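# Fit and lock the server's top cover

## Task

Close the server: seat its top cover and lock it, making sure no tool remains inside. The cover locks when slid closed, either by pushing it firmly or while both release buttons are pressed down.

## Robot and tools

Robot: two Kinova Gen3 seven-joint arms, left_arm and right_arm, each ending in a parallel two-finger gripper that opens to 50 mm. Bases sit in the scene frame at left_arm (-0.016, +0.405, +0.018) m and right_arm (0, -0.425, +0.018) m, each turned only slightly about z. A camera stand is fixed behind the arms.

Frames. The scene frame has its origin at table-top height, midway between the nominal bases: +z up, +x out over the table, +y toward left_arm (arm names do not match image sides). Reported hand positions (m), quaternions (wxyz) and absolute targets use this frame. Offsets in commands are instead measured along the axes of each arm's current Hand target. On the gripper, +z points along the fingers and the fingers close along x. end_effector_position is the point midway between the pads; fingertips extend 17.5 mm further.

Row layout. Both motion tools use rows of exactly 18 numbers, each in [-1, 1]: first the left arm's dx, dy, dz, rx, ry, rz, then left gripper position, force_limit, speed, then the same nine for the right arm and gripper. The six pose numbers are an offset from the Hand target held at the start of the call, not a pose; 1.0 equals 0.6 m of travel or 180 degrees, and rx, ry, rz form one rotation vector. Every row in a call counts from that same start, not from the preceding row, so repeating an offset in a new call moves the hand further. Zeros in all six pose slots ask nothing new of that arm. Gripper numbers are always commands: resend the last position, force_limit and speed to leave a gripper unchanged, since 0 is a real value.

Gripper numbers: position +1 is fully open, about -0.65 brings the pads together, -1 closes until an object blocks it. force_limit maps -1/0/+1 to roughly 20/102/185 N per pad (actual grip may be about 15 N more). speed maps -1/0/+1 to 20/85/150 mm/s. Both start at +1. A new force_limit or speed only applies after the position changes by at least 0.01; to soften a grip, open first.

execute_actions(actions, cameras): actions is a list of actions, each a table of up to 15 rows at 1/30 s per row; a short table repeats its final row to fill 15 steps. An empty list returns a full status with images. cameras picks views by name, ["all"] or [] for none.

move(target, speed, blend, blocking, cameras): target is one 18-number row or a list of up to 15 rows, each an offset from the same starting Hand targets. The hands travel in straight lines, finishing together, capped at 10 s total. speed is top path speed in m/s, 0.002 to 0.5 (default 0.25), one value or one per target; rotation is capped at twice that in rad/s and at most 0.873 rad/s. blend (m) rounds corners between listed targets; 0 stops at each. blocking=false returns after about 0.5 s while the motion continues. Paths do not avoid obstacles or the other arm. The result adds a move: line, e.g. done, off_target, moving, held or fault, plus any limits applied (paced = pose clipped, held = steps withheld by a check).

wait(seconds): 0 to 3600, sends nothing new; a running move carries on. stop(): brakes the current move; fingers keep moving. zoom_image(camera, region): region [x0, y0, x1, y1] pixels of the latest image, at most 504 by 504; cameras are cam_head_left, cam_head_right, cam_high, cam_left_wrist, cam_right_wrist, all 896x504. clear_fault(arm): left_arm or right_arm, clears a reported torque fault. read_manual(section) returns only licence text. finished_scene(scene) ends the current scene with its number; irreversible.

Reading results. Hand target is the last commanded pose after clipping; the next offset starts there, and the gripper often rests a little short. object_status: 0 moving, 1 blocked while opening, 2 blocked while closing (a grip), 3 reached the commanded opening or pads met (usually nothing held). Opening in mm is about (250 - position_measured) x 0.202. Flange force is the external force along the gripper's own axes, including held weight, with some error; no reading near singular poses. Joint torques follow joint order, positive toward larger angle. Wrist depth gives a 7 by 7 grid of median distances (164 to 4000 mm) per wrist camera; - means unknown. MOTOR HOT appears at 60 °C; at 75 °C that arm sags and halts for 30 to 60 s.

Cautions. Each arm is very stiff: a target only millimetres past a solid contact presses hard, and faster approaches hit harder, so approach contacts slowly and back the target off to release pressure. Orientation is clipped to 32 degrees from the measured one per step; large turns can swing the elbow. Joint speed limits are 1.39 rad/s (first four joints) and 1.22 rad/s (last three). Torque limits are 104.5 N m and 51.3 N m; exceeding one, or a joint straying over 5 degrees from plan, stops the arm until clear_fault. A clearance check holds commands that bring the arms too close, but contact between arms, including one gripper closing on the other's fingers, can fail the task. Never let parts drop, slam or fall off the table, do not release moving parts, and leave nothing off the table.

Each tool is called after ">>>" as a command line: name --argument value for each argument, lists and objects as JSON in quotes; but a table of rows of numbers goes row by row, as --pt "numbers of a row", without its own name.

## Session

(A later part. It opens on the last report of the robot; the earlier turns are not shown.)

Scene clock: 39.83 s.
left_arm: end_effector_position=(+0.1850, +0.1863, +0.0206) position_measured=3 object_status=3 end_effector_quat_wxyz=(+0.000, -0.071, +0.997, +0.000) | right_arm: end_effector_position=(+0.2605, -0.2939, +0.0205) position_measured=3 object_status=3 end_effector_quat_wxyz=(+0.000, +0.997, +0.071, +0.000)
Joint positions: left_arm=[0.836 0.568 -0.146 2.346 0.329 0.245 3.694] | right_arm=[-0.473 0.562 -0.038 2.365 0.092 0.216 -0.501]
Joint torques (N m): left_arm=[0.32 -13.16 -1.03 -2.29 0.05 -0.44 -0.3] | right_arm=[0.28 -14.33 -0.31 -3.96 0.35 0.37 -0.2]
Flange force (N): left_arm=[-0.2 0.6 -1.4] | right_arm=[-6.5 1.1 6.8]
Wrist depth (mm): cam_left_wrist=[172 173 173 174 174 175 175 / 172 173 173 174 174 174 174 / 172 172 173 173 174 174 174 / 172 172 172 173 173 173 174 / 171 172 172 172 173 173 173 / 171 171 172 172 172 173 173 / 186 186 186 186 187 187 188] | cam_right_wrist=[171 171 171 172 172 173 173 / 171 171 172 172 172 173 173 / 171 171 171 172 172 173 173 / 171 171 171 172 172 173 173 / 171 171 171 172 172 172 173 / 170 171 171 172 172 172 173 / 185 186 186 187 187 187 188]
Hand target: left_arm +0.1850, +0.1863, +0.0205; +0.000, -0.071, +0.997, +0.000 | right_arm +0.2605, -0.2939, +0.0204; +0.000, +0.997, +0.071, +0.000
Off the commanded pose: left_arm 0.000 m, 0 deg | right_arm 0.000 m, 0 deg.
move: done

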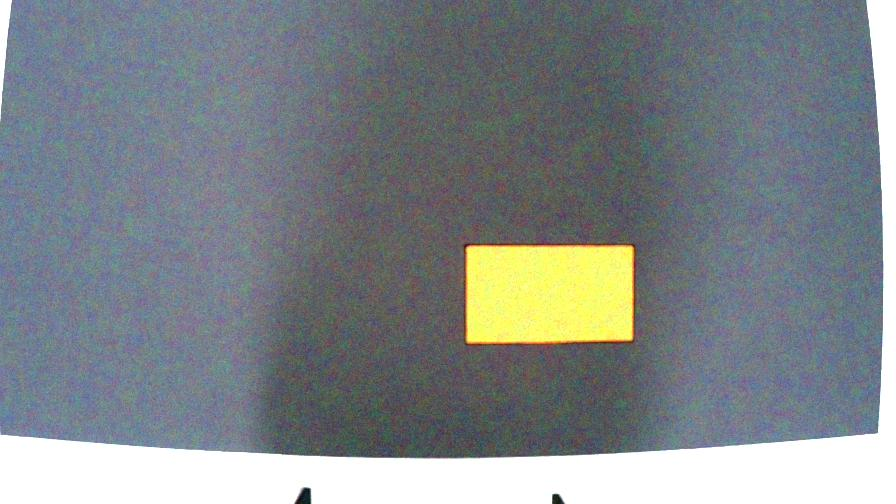

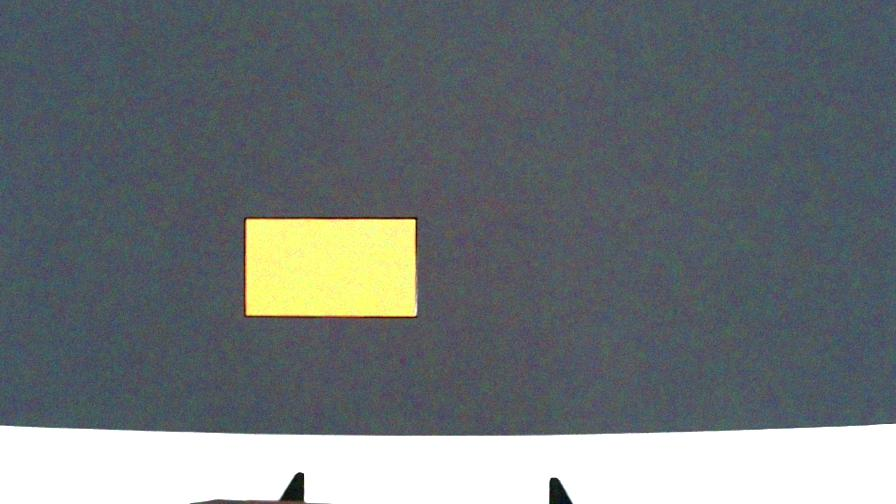

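>>> move --pt "0 0 0 0 0 0 1 1 1 0.0058 0 0 0 0 0 1 1 1" --pt "0 -0.0122 0 0 0 0 1 1 1 0.0058 -0.0145 0 0 0 0 1 1 1" --speed '[0.05,0.03]'

>>> move --pt "0 -0.0042 0 0 0 0 1 1 1 0 -0.0042 0 0 0 0 1 1 1" --speed 0.015 --cameras '["cam_left_wrist","cam_right_wrist"]'

Scene clock: 40.97 s.
left_arm: end_effector_position=(+0.1860, +0.1790, +0.0205) position_measured=3 object_status=3 end_effector_quat_wxyz=(+0.000, -0.071, +0.997, +0.000) | right_arm: end_effector_position=(+0.2627, -0.2848, +0.0204) position_measured=3 object_status=3 end_effector_quat_wxyz=(+0.000, +0.997, +0.071, +0.000)
Joint positions: left_arm=[0.858 0.573 -0.154 2.327 0.33 0.261 3.709] | right_arm=[-0.496 0.567 -0.037 2.346 0.084 0.23 -0.516]
Joint torques (N m): left_arm=[0.6 -13.4 -0.95 -2.62 0.04 -0.35 -0.2] | right_arm=[0.31 -14.7 -0.36 -4.14 0.31 0.28 -0.31]
Flange force (N): left_arm=[-0.6 2.1 -0.5] | right_arm=[-6.2 1.3 6.8]
Wrist depth (mm): cam_left_wrist=[173 173 174 174 174 174 175 / 173 173 173 174 174 174 175 / 172 172 172 173 173 174 174 / 172 172 172 173 173 174 174 / 171 172 172 172 173 173 173 / 171 171 171 172 172 173 173 / 170 171 171 172 172 172 187] | cam_right_wrist=[171 171 172 172 172 173 173 / 171 171 172 172 172 173 173 / 171 171 171 172 172 172 173 / 171 171 171 172 172 172 173 / 170 171 171 172 172 172 173 / 170 171 171 171 172 172 173 / 185 186 171 186 172 187 188]
Hand target: left_arm +0.1860, +0.1790, +0.0205; +0.000, -0.071, +0.997, +0.000 | right_arm +0.2627, -0.2848, +0.0204; +0.000, +0.997, +0.071, +0.000
Off the commanded pose: left_arm 0.000 m, 0 deg | right_arm 0.000 m, 0 deg.
move: done

Scene clock: 41.47 s.
left_arm: end_effector_position=(+0.1863, +0.1766, +0.0205) position_measured=3 object_status=3 end_effector_quat_wxyz=(+0.000, -0.071, +0.997, +0.000) | right_arm: end_effector_position=(+0.2624, -0.2824, +0.0204) position_measured=3 object_status=3 end_effector_quat_wxyz=(+0.000, +0.997, +0.071, +0.000)
Joint positions: left_arm=[0.865 0.575 -0.157 2.32 0.33 0.266 3.714] | right_arm=[-0.504 0.568 -0.036 2.343 0.082 0.232 -0.521]
Joint torques (N m): left_arm=[4.14 -15.56 4.04 -9.21 0.83 -2.39 -0.85] | right_arm=[-4.75 -15.08 -8.17 -9.14 -1.79 -3.15 -0.93]
Flange force (N): left_arm=[-2.2 16.9 -5.4] | right_arm=[-6.1 21.4 0.4]
Wrist depth (mm): cam_left_wrist=[172 172 173 174 174 174 175 / 172 172 173 173 174 174 174 / 172 172 172 173 173 174 174 / 171 171 172 172 173 173 174 / 171 171 172 172 172 173 173 / 171 171 171 172 172 173 173 / 170 171 171 171 172 172 172] | cam_right_wrist=[171 171 171 172 172 172 173 / 171 171 171 172 172 172 173 / 171 171 171 172 172 172 173 / 170 171 171 172 172 172 173 / 171 171 171 172 172 172 173 / 170 171 171 171 172 172 173 / 171 171 171 171 172 172 173]
Hand target: left_arm +0.1864, +0.1765, +0.0205; +0.000, -0.071, +0.997, +0.000 | right_arm +0.2624, -0.2823, +0.0204; +0.000, +0.997, +0.071, +0.000
Off the commanded pose: left_arm 0.000 m, 0 deg | right_arm 0.000 m, 0 deg.
move: done

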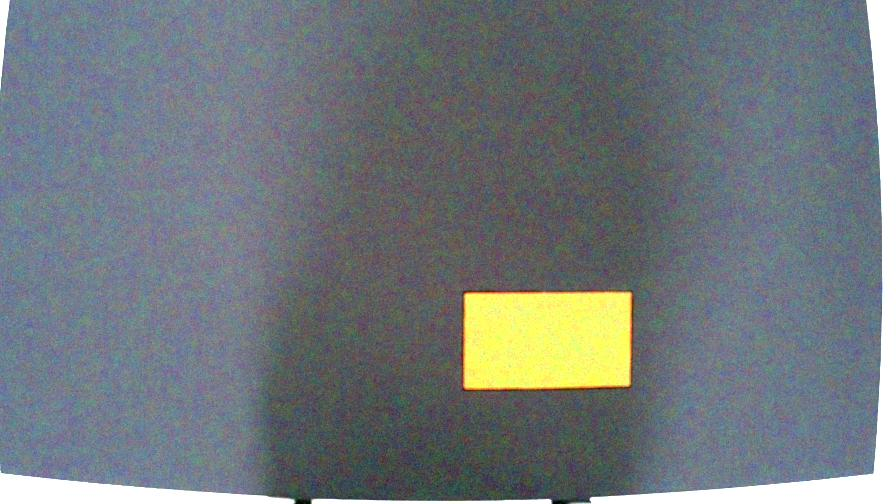

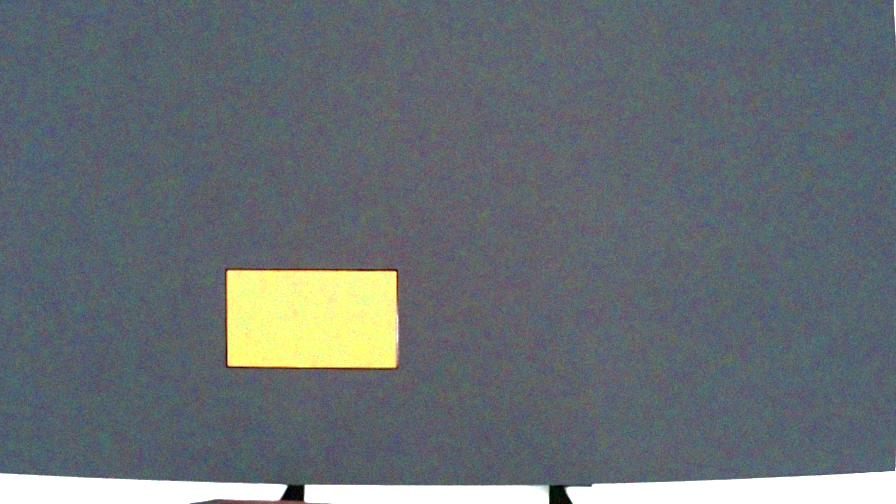

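>>> move --pt "0 -0.0045 0 0 0 0 1 1 1 0 -0.0045 0 0 0 0 1 1 1" --speed 0.012

>>> move --pt "0 0 -0.15 0 0 0 1 1 1 0 0 -0.15 0 0 0 1 1 1" --speed 0.05 --cameras '["cam_left_wrist","cam_right_wrist","cam_head_left"]'

Scene clock: 42.10 s.
left_arm: end_effector_position=(+0.1867, +0.1740, +0.0205) position_measured=3 object_status=3 end_effector_quat_wxyz=(+0.000, -0.071, +0.997, +0.000) | right_arm: end_effector_position=(+0.2620, -0.2798, +0.0204) position_measured=3 object_status=3 end_effector_quat_wxyz=(+0.000, +0.998, +0.071, +0.000)
Joint positions: left_arm=[0.872 0.577 -0.16 2.313 0.33 0.272 3.72] | right_arm=[-0.513 0.568 -0.035 2.34 0.08 0.235 -0.527]
Joint torques (N m): left_arm=[12.9 -20.81 16.4 -26.09 2.88 -7.81 -2.27] | right_arm=[-15.7 -16.56 -24.07 -20.86 -6.1 -10.92 -2.54]
Flange force (N): left_arm=[-5.8 54.8 -18.1] | right_arm=[-6.2 65.9 -12.8]
Wrist depth (mm): cam_left_wrist=[172 171 172 172 173 173 174 / 171 171 172 172 173 173 173 / 171 171 171 172 172 173 173 / 171 171 171 172 172 173 173 / 170 170 171 171 172 172 173 / 170 170 171 171 172 172 172 / 169 170 170 171 171 172 172] | cam_right_wrist=[170 171 171 171 171 172 172 / 170 170 171 171 171 172 172 / 170 171 171 171 171 172 172 / 170 171 171 171 172 172 172 / 170 171 171 172 171 172 172 / 170 170 171 171 172 172 172 / 170 171 171 171 172 172 172]
Hand target: left_arm +0.1868, +0.1738, +0.0205; +0.000, -0.071, +0.997, +0.000 | right_arm +0.2620, -0.2796, +0.0204; +0.000, +0.997, +0.071, +0.000
Off the commanded pose: left_arm 0.000 m, 0 deg | right_arm 0.000 m, 0 deg.
move: done

Scene clock: 44.30 s.
left_arm: end_effector_position=(+0.1868, +0.1738, +0.1105) position_measured=3 object_status=3 end_effector_quat_wxyz=(+0.000, -0.071, +0.997, +0.000) | right_arm: end_effector_position=(+0.2621, -0.2796, +0.1104) position_measured=3 object_status=3 end_effector_quat_wxyz=(+0.000, +0.997, +0.071, +0.000)
Joint positions: left_arm=[1.005 0.331 -0.314 2.225 0.177 0.608 3.863] | right_arm=[-0.48 0.306 -0.073 2.254 0.039 0.584 -0.489]
Joint torques (N m): left_arm=[12.68 -22 13.61 -29.13 7.37 -10.02 -2.2] | right_arm=[-11.75 -19.8 -15.53 -26.18 -9.65 -10 -2.07]
Flange force (N): left_arm=[-4.5 54.9 2.7] | right_arm=[-11.9 54.6 14.4]
Wrist depth (mm): cam_left_wrist=[169 170 172 173 175 177 179 / 168 170 172 173 175 177 179 / 168 170 172 173 175 177 179 / 168 170 171 173 175 177 178 / 168 169 171 173 175 177 178 / 168 169 171 173 175 177 178 / 168 169 171 173 174 176 178] | cam_right_wrist=[173 172 171 170 169 168 167 / 173 172 171 170 169 168 167 / 173 172 171 170 169 168 167 / 173 172 171 170 169 168 167 / 173 172 171 170 169 168 167 / 172 172 171 170 169 168 167 / 172 171 171 169 168 168 167]
Hand target: left_arm +0.1868, +0.1738, +0.1105; +0.000, -0.071, +0.997, +0.000 | right_arm +0.2621, -0.2796, +0.1104; +0.000, +0.997, +0.071, +0.000
Off the commanded pose: left_arm 0.000 m, 0 deg | right_arm 0.000 m, 0 deg.
move: done
Images, in order (width x height): cam_head_left 896x504, cam_left_wrist 896x504, cam_right_wrist 896x504.

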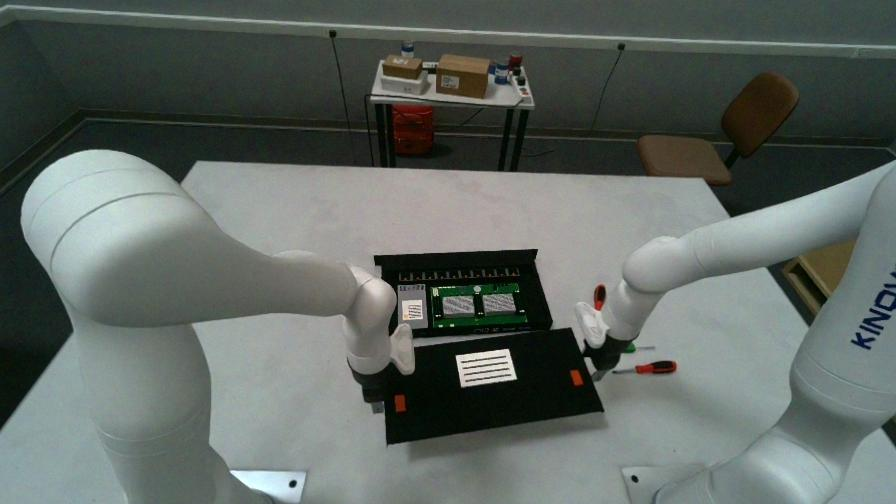

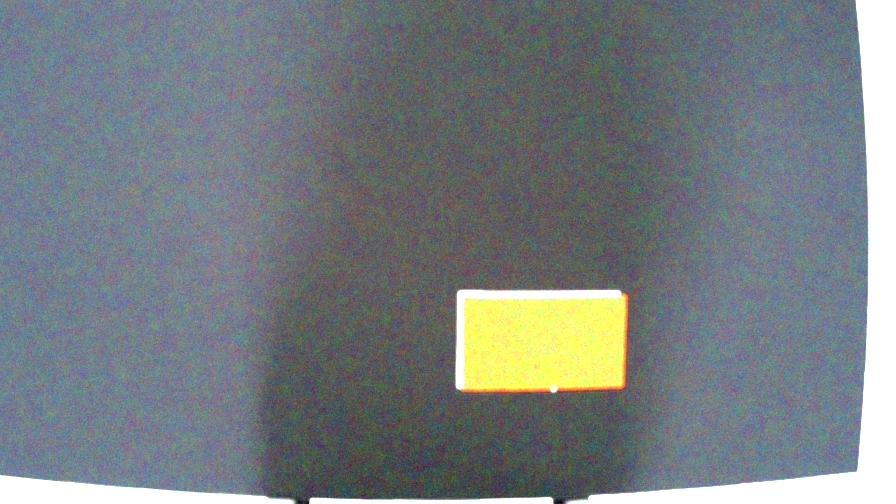

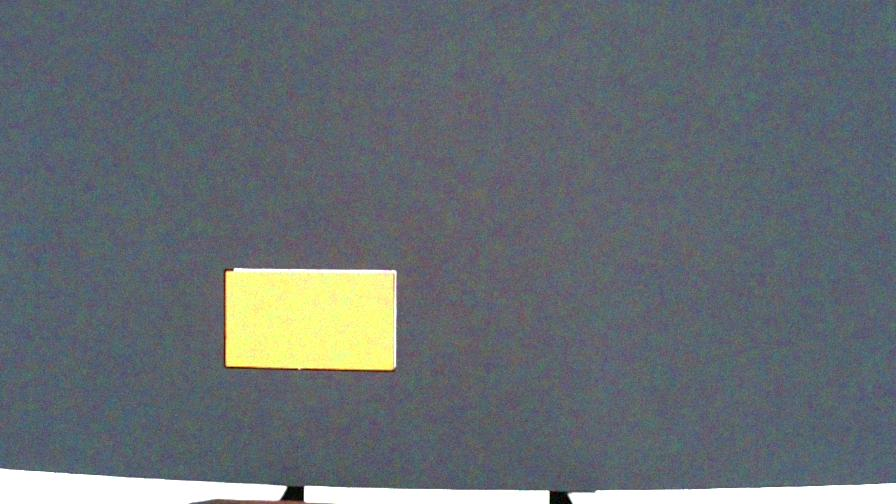

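>>> move --pt "0 -0.0003 0 0 0.017 0 1 1 1 0 -0.0003 0 0 -0.017 0 1 1 1" --pt "-0.4443 -0.005 0 0 0.017 0.0208 1 1 1 0.3942 0.0027 0 0 -0.017 0.0208 1 1 1" --speed '[0.05,0.1]' --cameras '["all"]'

>>> zoom_image --camera "cam_head_left" --region '[350, 240, 590, 350]'

>>> zoom_image --camera "cam_head_right" --region '[350, 240, 590, 350]'

>>> zoom_image --camera "cam_high" --region '[330, 180, 580, 380]'

Scene clock: 50.27 s.
left_arm: end_effector_position=(+0.4511, +0.2085, +0.1105) position_measured=3 object_status=3 end_effector_quat_wxyz=(-0.027, -0.038, +0.999, -0.002) | right_arm: end_effector_position=(+0.4964, -0.2478, +0.1103) position_measured=3 object_status=3 end_effector_quat_wxyz=(+0.002, +0.999, +0.038, -0.027)
Joint positions: left_arm=[0.48 0.705 -0.274 1.505 0.232 1.013 3.371] | right_arm=[-0.315 0.735 -0.029 1.422 0.005 1.037 -0.312]
Joint torques (N m): left_arm=[20.94 -26.4 19.82 -15.69 11.33 -1.26 -1.74] | right_arm=[-17.65 -28.95 -19.85 -19.31 -11.46 -5.19 -1.62]
Flange force (N): left_arm=[-3.4 40.7 2.5] | right_arm=[-10.0 40.9 10.2]
Wrist depth (mm): cam_left_wrist=[169 170 172 174 176 178 179 / 168 170 172 174 176 177 179 / 169 170 172 174 176 178 179 / 168 170 172 173 175 177 179 / 168 170 172 174 175 177 179 / 168 169 171 173 175 177 179 / 168 169 171 173 175 177 178] | cam_right_wrist=[173 172 171 170 169 168 167 / 173 172 171 170 169 167 167 / 173 172 171 170 168 167 167 / 173 172 170 170 169 167 166 / 173 172 170 169 168 167 166 / 173 172 171 169 168 167 166 / 173 171 171 169 168 167 166]
Hand target: left_arm +0.4511, +0.2085, +0.1105; -0.027, -0.038, +0.999, -0.002 | right_arm +0.4964, -0.2478, +0.1103; +0.002, +0.999, +0.038, -0.027
Off the commanded pose: left_arm 0.000 m, 0 deg | right_arm 0.000 m, 0 deg.
move: done

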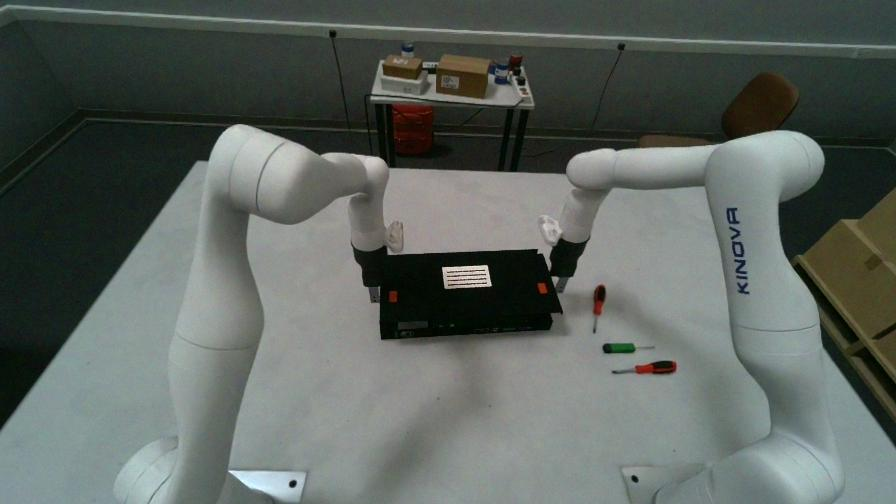

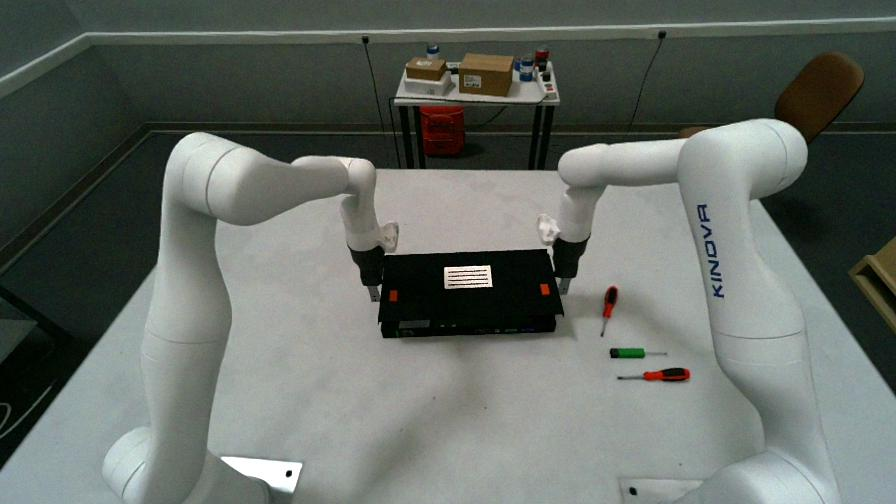

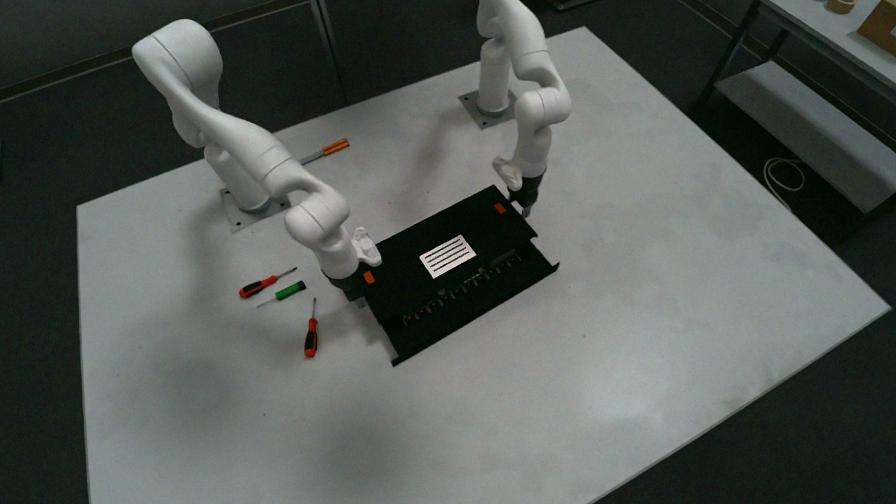

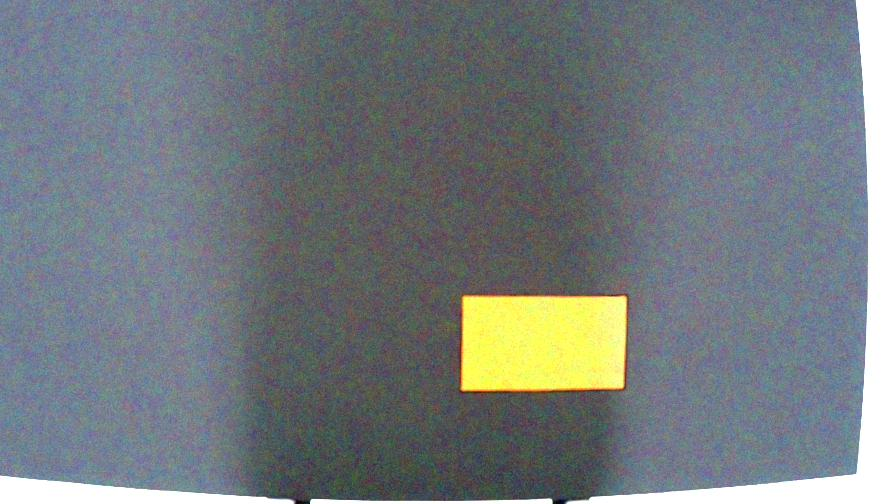

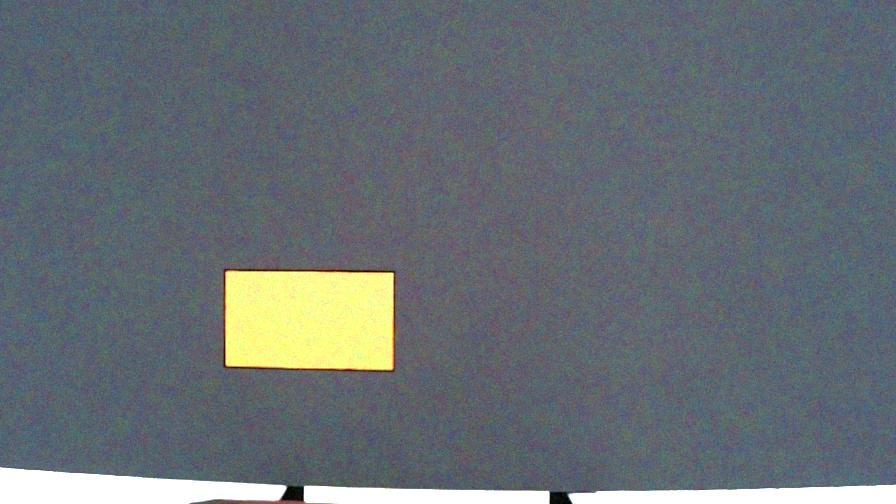

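Scaled by 2.100 from the camera's image (finer frame: 1280x720).

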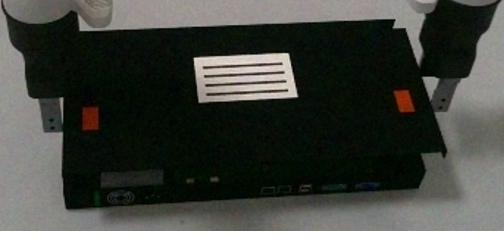

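Scaled by 2.100 from the camera's image (finer frame: 1280x720).

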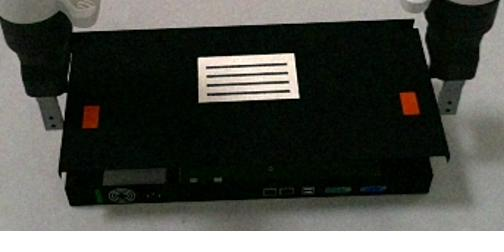

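Scaled by 2.016 from the camera's image (finer frame: 1280x720).

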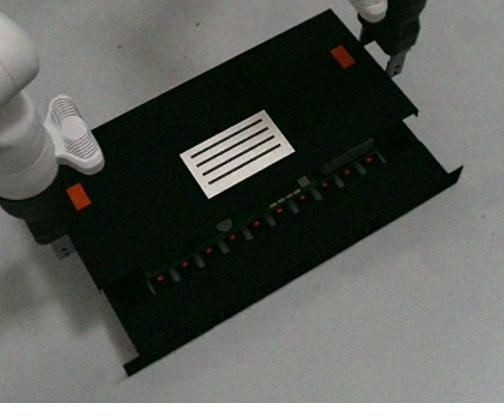

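>>> move --pt "0.0012 0.008 0 0 0 0.0072 1 1 1 -0.0185 -0.0092 0 0 0 0.0072 1 1 1" --pt "-0.0018 0.008 0.058 0 0 0.0072 1 1 1 -0.0155 -0.0092 0.058 0 0 0.0072 1 1 1" --speed '[0.04,0.05]' --cameras '["all"]'

>>> zoom_image --camera "cam_head_left" --region '[350, 240, 590, 350]'

>>> zoom_image --camera "cam_head_right" --region '[350, 240, 590, 350]'

>>> zoom_image --camera "cam_high" --region '[330, 180, 580, 380]'

Scene clock: 52.77 s.
left_arm: end_effector_position=(+0.4500, +0.2131, +0.0757) position_measured=3 object_status=3 end_effector_quat_wxyz=(-0.027, -0.027, +0.999, -0.002) | right_arm: end_effector_position=(+0.4849, -0.2432, +0.0761) position_measured=3 object_status=3 end_effector_quat_wxyz=(+0.002, +0.999, +0.027, -0.027)
Joint positions: left_arm=[0.463 0.751 -0.257 1.548 0.245 0.924 3.327] | right_arm=[-0.333 0.766 -0.025 1.491 0.002 0.936 -0.347]
Joint torques (N m): left_arm=[22.84 -27.35 22.61 -15.2 11.53 -0.78 -1.88] | right_arm=[-18.62 -29.81 -21.69 -21.02 -11.69 -6.08 -1.72]
Flange force (N): left_arm=[-4.8 43.7 2.1] | right_arm=[-12.3 45.2 10.2]
Wrist depth (mm): cam_left_wrist=[169 170 172 174 176 178 179 / 168 170 172 174 175 178 180 / 168 170 172 173 175 177 180 / 168 169 172 173 175 177 179 / 168 169 171 173 175 177 179 / 168 169 171 173 175 177 179 / 168 169 171 173 175 177 179] | cam_right_wrist=[173 172 171 170 169 168 166 / 173 172 171 170 169 167 166 / 173 172 171 170 169 167 166 / 173 172 171 170 168 167 166 / 173 172 171 170 169 167 166 / 173 171 171 169 168 167 166 / 173 172 170 169 168 167 166]
Hand target: left_arm +0.4500, +0.2131, +0.0757; -0.027, -0.027, +0.999, -0.002 | right_arm +0.4849, -0.2432, +0.0761; +0.002, +0.999, +0.027, -0.027
Off the commanded pose: left_arm 0.000 m, 0 deg | right_arm 0.000 m, 0 deg.
move: done

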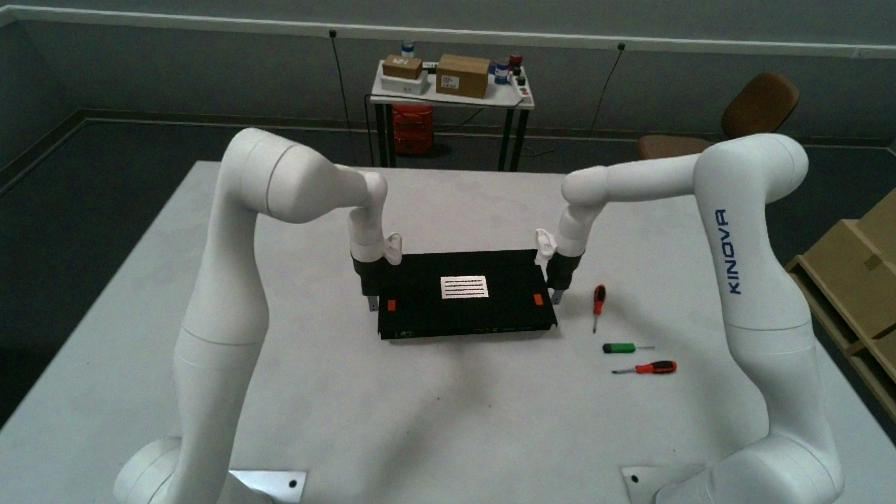

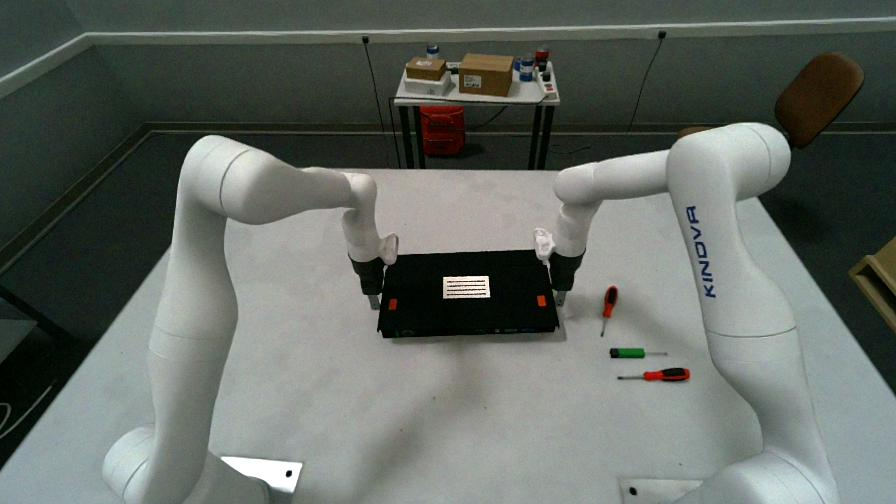

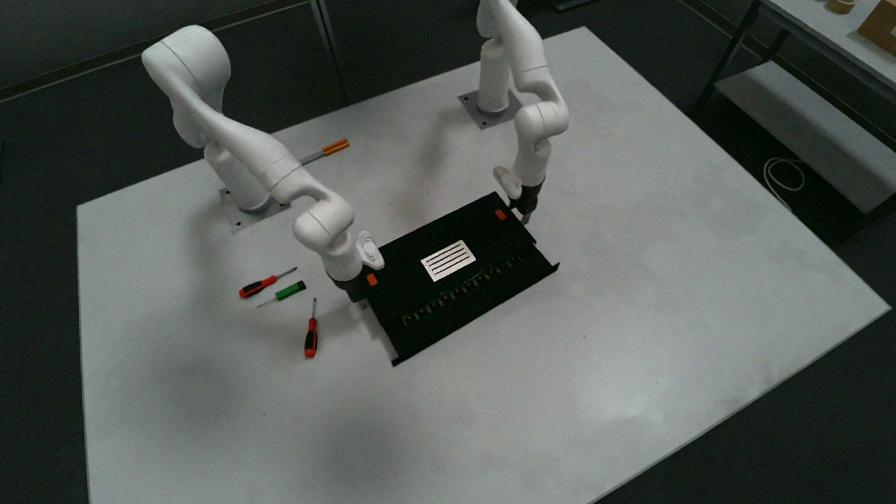

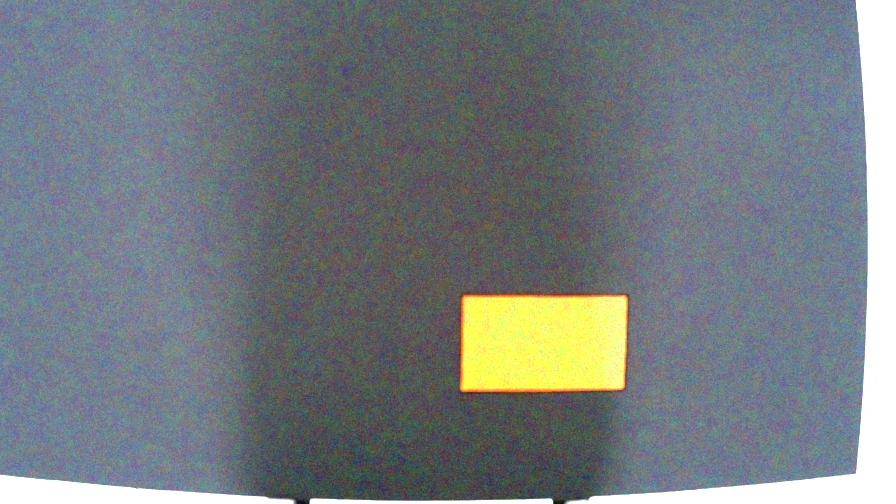

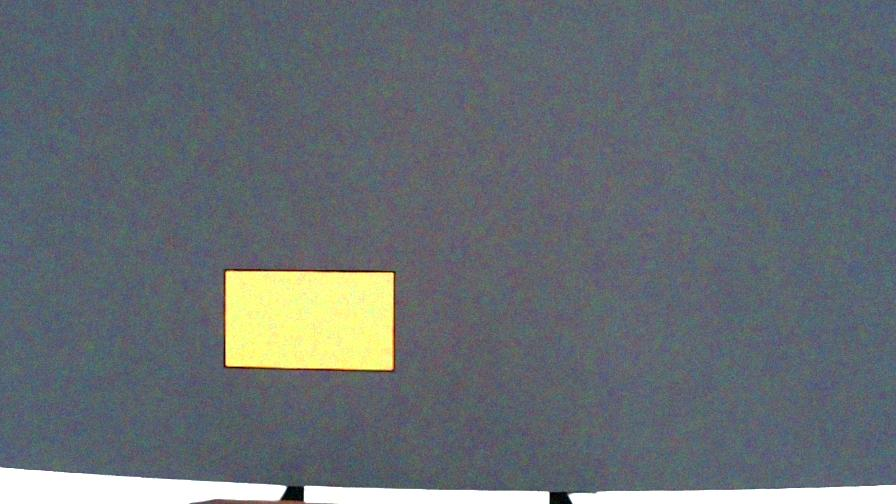

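Scaled by 2.100 from the camera's image (finer frame: 1280x720).

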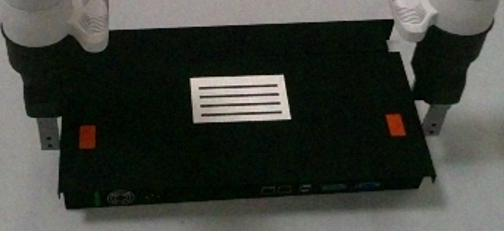

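Scaled by 2.100 from the camera's image (finer frame: 1280x720).

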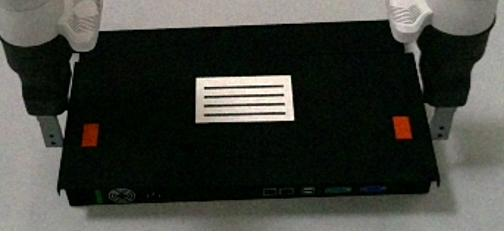

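Scaled by 2.016 from the camera's image (finer frame: 1280x720).

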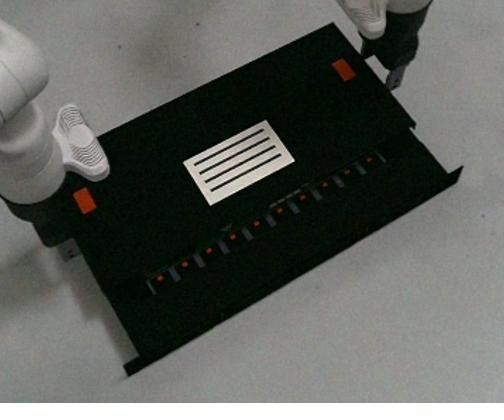

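>>> move --pt "-0.0013 -0.0006 0 0 0 -0.0086 1 1 1 0.0221 -0.0013 0 0 0 -0.0086 1 1 1" --pt "-0.0023 -0.0006 0.0175 0 0 -0.0086 1 1 1 0.0231 -0.0013 0.0175 0 0 -0.0086 1 1 1" --speed '[0.03,0.03]' --cameras '["cam_head_left","cam_head_right","cam_high"]'

>>> zoom_image --camera "cam_head_left" --region '[350, 240, 590, 350]'

>>> zoom_image --camera "cam_head_right" --region '[350, 240, 590, 350]'

>>> zoom_image --camera "cam_high" --region '[330, 180, 580, 380]'

Scene clock: 55.23 s.
left_arm: end_effector_position=(+0.4508, +0.2128, +0.0652) position_measured=3 object_status=3 end_effector_quat_wxyz=(-0.027, -0.040, +0.999, -0.002) | right_arm: end_effector_position=(+0.4981, -0.2417, +0.0649) position_measured=3 object_status=3 end_effector_quat_wxyz=(+0.002, +0.999, +0.040, -0.027)
Joint positions: left_arm=[0.465 0.769 -0.261 1.552 0.257 0.903 3.345] | right_arm=[-0.323 0.807 -0.031 1.446 0.008 0.94 -0.318]
Joint torques (N m): left_arm=[24.54 -28.25 24.53 -16.37 12.18 -1.25 -2.04] | right_arm=[-20.88 -30.75 -24.11 -21.07 -12.73 -6.33 -1.84]
Flange force (N): left_arm=[-5.5 47.1 1.5] | right_arm=[-12.9 48.2 9.8]
Wrist depth (mm): cam_left_wrist=[168 170 172 174 176 178 180 / 168 170 172 174 176 178 180 / 168 170 172 174 176 178 180 / 168 170 172 173 176 178 180 / 168 169 171 173 176 178 180 / 168 169 171 173 175 178 179 / 168 169 171 173 175 177 179] | cam_right_wrist=[173 172 171 170 168 167 166 / 173 172 171 170 169 167 166 / 173 172 171 170 168 167 166 / 173 172 170 169 168 167 166 / 173 172 170 169 168 167 166 / 173 172 171 169 168 167 166 / 173 172 170 169 168 167 166]
Hand target: left_arm +0.4508, +0.2128, +0.0651; -0.027, -0.040, +0.999, -0.002 | right_arm +0.4981, -0.2417, +0.0648; +0.002, +0.999, +0.040, -0.027
Off the commanded pose: left_arm 0.000 m, 0 deg | right_arm 0.000 m, 0 deg.
move: done

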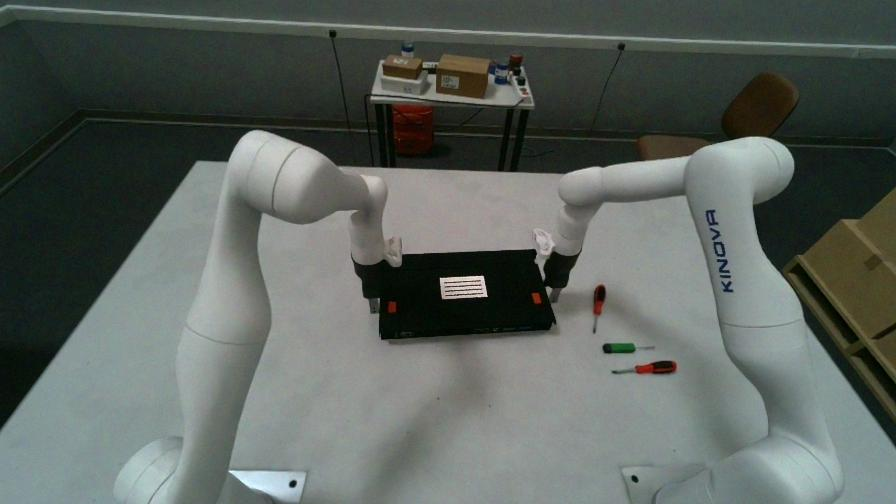

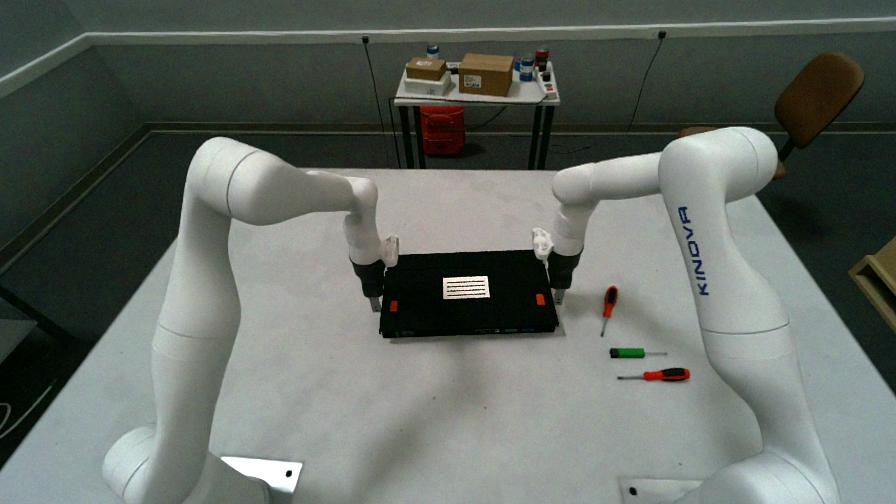

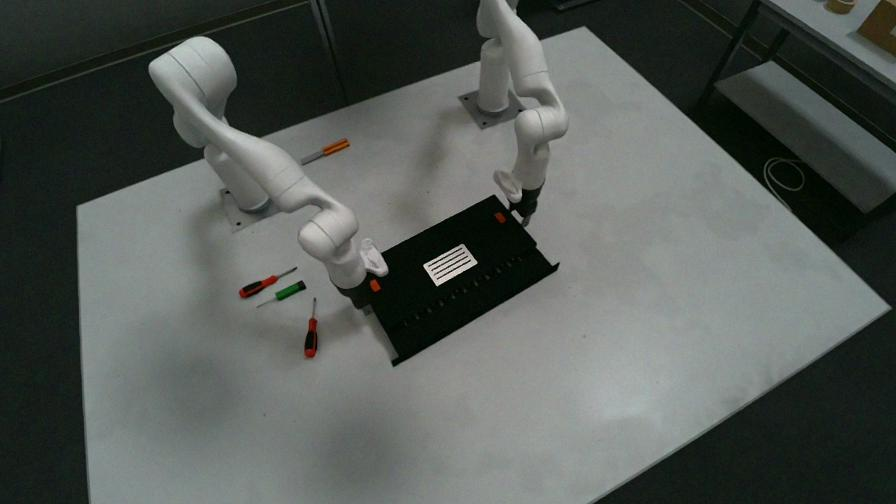

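Scaled by 2.100 from the camera's image (finer frame: 1280x720).

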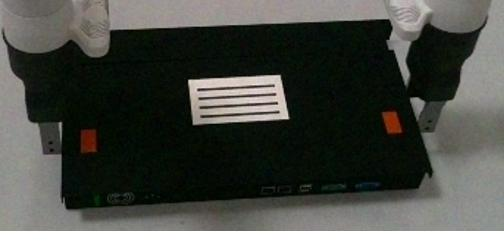

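Scaled by 2.100 from the camera's image (finer frame: 1280x720).

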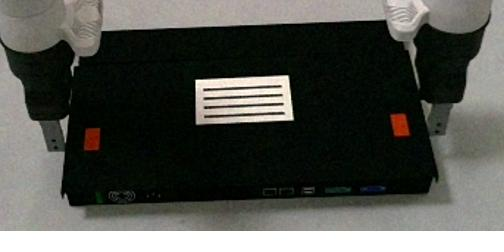

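Scaled by 2.016 from the camera's image (finer frame: 1280x720).

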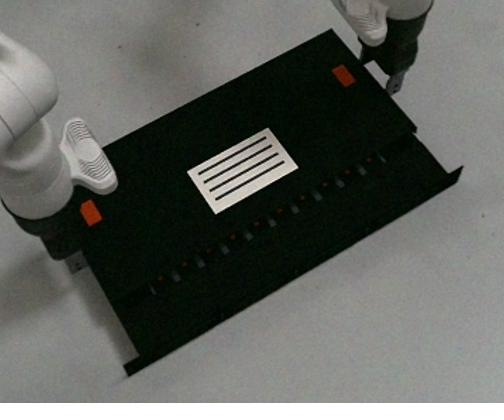

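>>> move --pt "-0.0006 -0.0005 0.0115 0 0 0 1 1 1 0.0006 -0.0005 0.0115 0 0 0 1 1 1" --speed '[0.02]' --cameras '["cam_head_left","cam_head_right"]'

>>> zoom_image --camera "cam_head_left" --region '[350, 240, 590, 350]'

>>> zoom_image --camera "cam_head_right" --region '[350, 240, 590, 350]'

Scene clock: 56.17 s.
left_arm: end_effector_position=(+0.4508, +0.2125, +0.0583) position_measured=3 object_status=3 end_effector_quat_wxyz=(-0.027, -0.040, +0.999, -0.002) | right_arm: end_effector_position=(+0.4981, -0.2415, +0.0579) position_measured=3 object_status=3 end_effector_quat_wxyz=(+0.002, +0.999, +0.040, -0.027)
Joint positions: left_arm=[0.464 0.781 -0.258 1.557 0.261 0.888 3.343] | right_arm=[-0.324 0.818 -0.031 1.451 0.009 0.925 -0.319]
Joint torques (N m): left_arm=[25.07 -26.16 25.42 -14.69 12.12 -0.57 -2.03] | right_arm=[-22.11 -31.64 -25.86 -23.2 -13.6 -7.84 -1.99]
Flange force (N): left_arm=[-7.0 47.5 -2.2] | right_arm=[-16.2 51.8 9.1]
Wrist depth (mm): cam_left_wrist=[167 169 172 175 178 181 183 / 167 169 172 174 178 181 183 / 167 169 172 174 177 181 183 / 167 169 172 174 177 180 183 / 167 169 172 174 178 180 183 / 167 168 172 174 177 181 183 / 167 169 172 174 177 180 183] | cam_right_wrist=[175 173 171 169 167 165 - / 174 173 170 169 167 165 - / 175 173 171 169 166 165 - / 174 173 170 168 166 165 - / 174 172 170 168 166 165 - / 174 172 170 168 166 165 - / 226 172 170 168 166 165 -]
Hand target: left_arm +0.4508, +0.2125, +0.0582; -0.027, -0.040, +0.999, -0.002 | right_arm +0.4981, -0.2414, +0.0579; +0.002, +0.999, +0.040, -0.027
Off the commanded pose: left_arm 0.000 m, 0 deg | right_arm 0.000 m, 0 deg.
move: done

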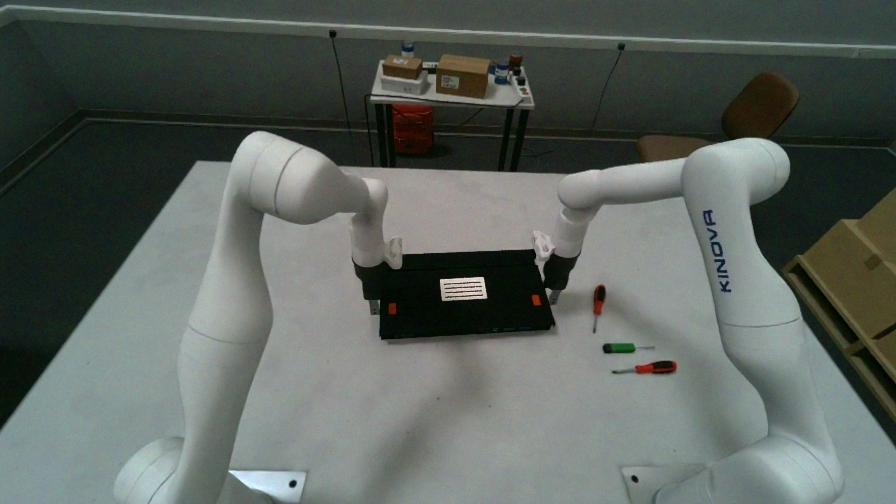

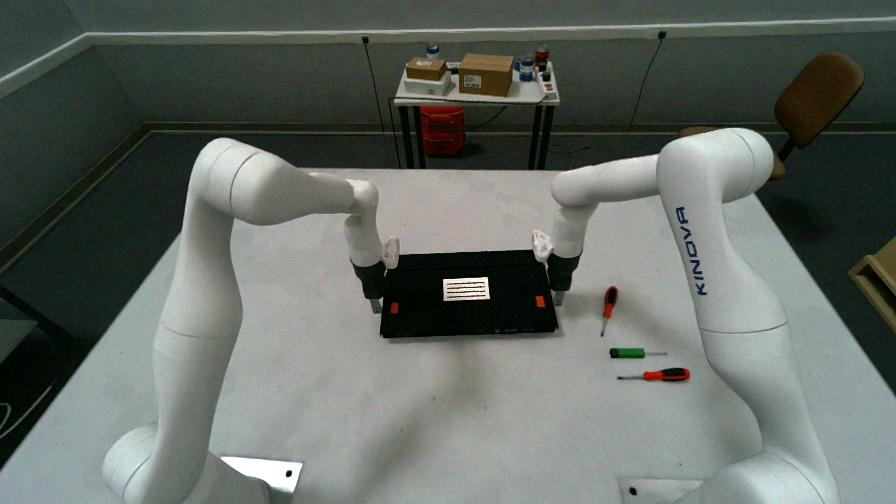

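Scaled by 2.100 from the camera's image (finer frame: 1280x720).

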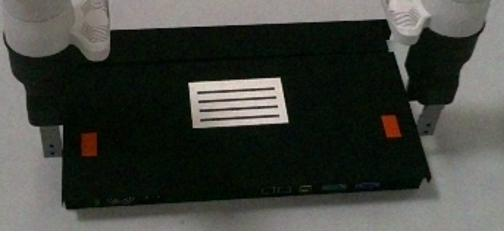

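Scaled by 2.100 from the camera's image (finer frame: 1280x720).

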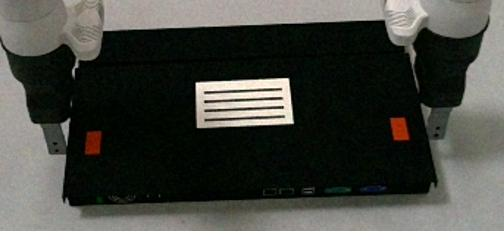

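>>> move --pt "0 0 -0.0083 0 0 0 1 1 1 0 0 -0.0083 0 0 0 1 1 1" --pt "0 -0.003 -0.0083 0 0 0 1 1 1 0 0.0025 -0.0083 0 0 0 1 1 1" --pt "0 -0.003 0.003 0 0 0 1 1 1 0 0.0025 0.003 0 0 0 1 1 1" --speed '[0.02]' --cameras '["cam_high"]'

speed must be one number or one for each of the 3 targets, got a list of 1; nothing of the call was run

>>> move --pt "0 0 -0.0083 0 0 0 1 1 1 0 0 -0.0083 0 0 0 1 1 1" --pt "0 -0.003 -0.0083 0 0 0 1 1 1 0 0.0025 -0.0083 0 0 0 1 1 1" --pt "0 -0.003 0.003 0 0 0 1 1 1 0 0.0025 0.003 0 0 0 1 1 1" --speed 0.02 --cameras '["cam_high"]'

Scene clock: 59.07 s.
left_arm: end_effector_position=(+0.4509, +0.2106, +0.0564) position_measured=3 object_status=3 end_effector_quat_wxyz=(-0.027, -0.040, +0.999, -0.002) | right_arm: end_effector_position=(+0.4981, -0.2430, +0.0561) position_measured=3 object_status=3 end_effector_quat_wxyz=(+0.002, +0.999, +0.040, -0.027)
Joint positions: left_arm=[0.467 0.785 -0.257 1.555 0.262 0.886 3.345] | right_arm=[-0.321 0.82 -0.031 1.454 0.009 0.92 -0.316]
Joint torques (N m): left_arm=[29.54 -26.29 30.4 -16.96 14.4 -1.52 -2.33] | right_arm=[-17.84 -31.14 -21.06 -20.21 -10.97 -5.49 -1.62]
Flange force (N): left_arm=[-5.8 57.3 -5.0] | right_arm=[-13.1 41.8 11.2]
Wrist depth (mm): cam_left_wrist=[168 170 172 174 177 179 181 / 168 169 172 174 177 179 181 / 168 169 172 174 176 179 181 / 167 169 172 174 176 179 181 / 167 169 171 174 176 179 181 / 167 169 171 174 176 179 181 / 167 169 171 173 176 179 181] | cam_right_wrist=[174 173 171 169 168 166 165 / 174 173 171 169 168 166 165 / 174 172 171 169 168 166 165 / 174 172 171 169 168 166 165 / 174 172 171 169 167 166 165 / 174 172 171 169 167 166 - / 174 172 171 169 167 166 -]
Hand target: left_arm +0.4509, +0.2107, +0.0564; -0.027, -0.040, +0.999, -0.002 | right_arm +0.4981, -0.2430, +0.0561; +0.002, +0.999, +0.040, -0.027
Off the commanded pose: left_arm 0.000 m, 0 deg | right_arm 0.000 m, 0 deg.
move: done

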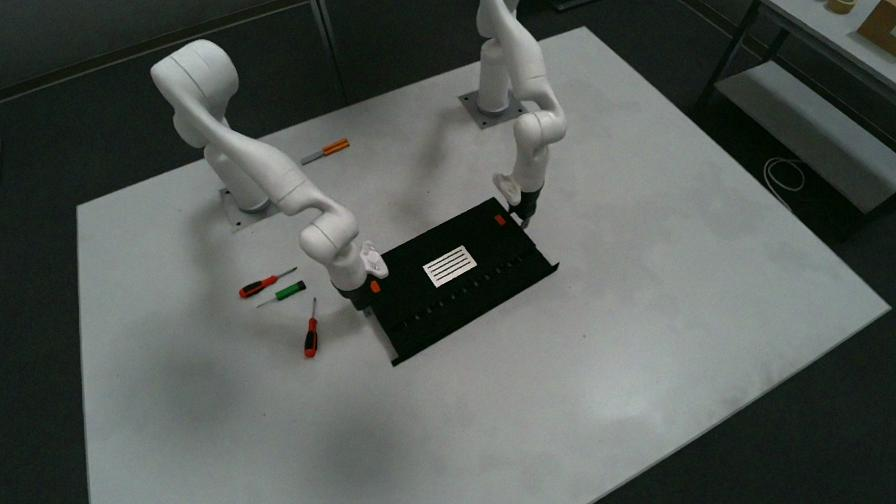

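>>> move --pt "0 0.001 0.0042 0 0 0 1 1 1 0 0 0.0042 0 0 0 1 1 1" --speed 0.02

Scene clock: 59.67 s.
left_arm: end_effector_position=(+0.4507, +0.2112, +0.0539) position_measured=3 object_status=3 end_effector_quat_wxyz=(-0.027, -0.040, +0.999, -0.002) | right_arm: end_effector_position=(+0.4980, -0.2430, +0.0536) position_measured=3 object_status=3 end_effector_quat_wxyz=(+0.002, +0.999, +0.040, -0.027)
Joint positions: left_arm=[0.465 0.788 -0.256 1.558 0.263 0.879 3.343] | right_arm=[-0.321 0.823 -0.031 1.456 0.009 0.914 -0.317]
Joint torques (N m): left_arm=[26.41 -27.05 26.99 -16.32 12.84 -1.29 -2.11] | right_arm=[-18.41 -30.65 -21.55 -19.76 -11.01 -5.41 -1.64]
Flange force (N): left_arm=[-5.4 51.1 -2.3] | right_arm=[-12.3 42.7 10.1]
Wrist depth (mm): cam_left_wrist=[169 170 172 174 176 177 179 / 169 170 172 174 175 177 179 / 169 170 172 174 175 177 179 / 168 170 172 173 175 177 179 / 168 170 172 173 175 177 179 / 168 169 171 173 175 177 178 / 168 169 171 173 175 176 178] | cam_right_wrist=[173 172 171 170 169 168 167 / 173 172 171 170 169 168 167 / 173 172 171 170 169 168 167 / 173 172 171 170 169 168 167 / 173 172 171 170 169 168 167 / 173 172 171 170 169 168 167 / 173 172 171 170 169 168 167]
Hand target: left_arm +0.4507, +0.2113, +0.0539; -0.027, -0.040, +0.999, -0.002 | right_arm +0.4979, -0.2430, +0.0536; +0.002, +0.999, +0.040, -0.027
Off the commanded pose: left_arm 0.000 m, 0 deg | right_arm 0.000 m, 0 deg.
move: done


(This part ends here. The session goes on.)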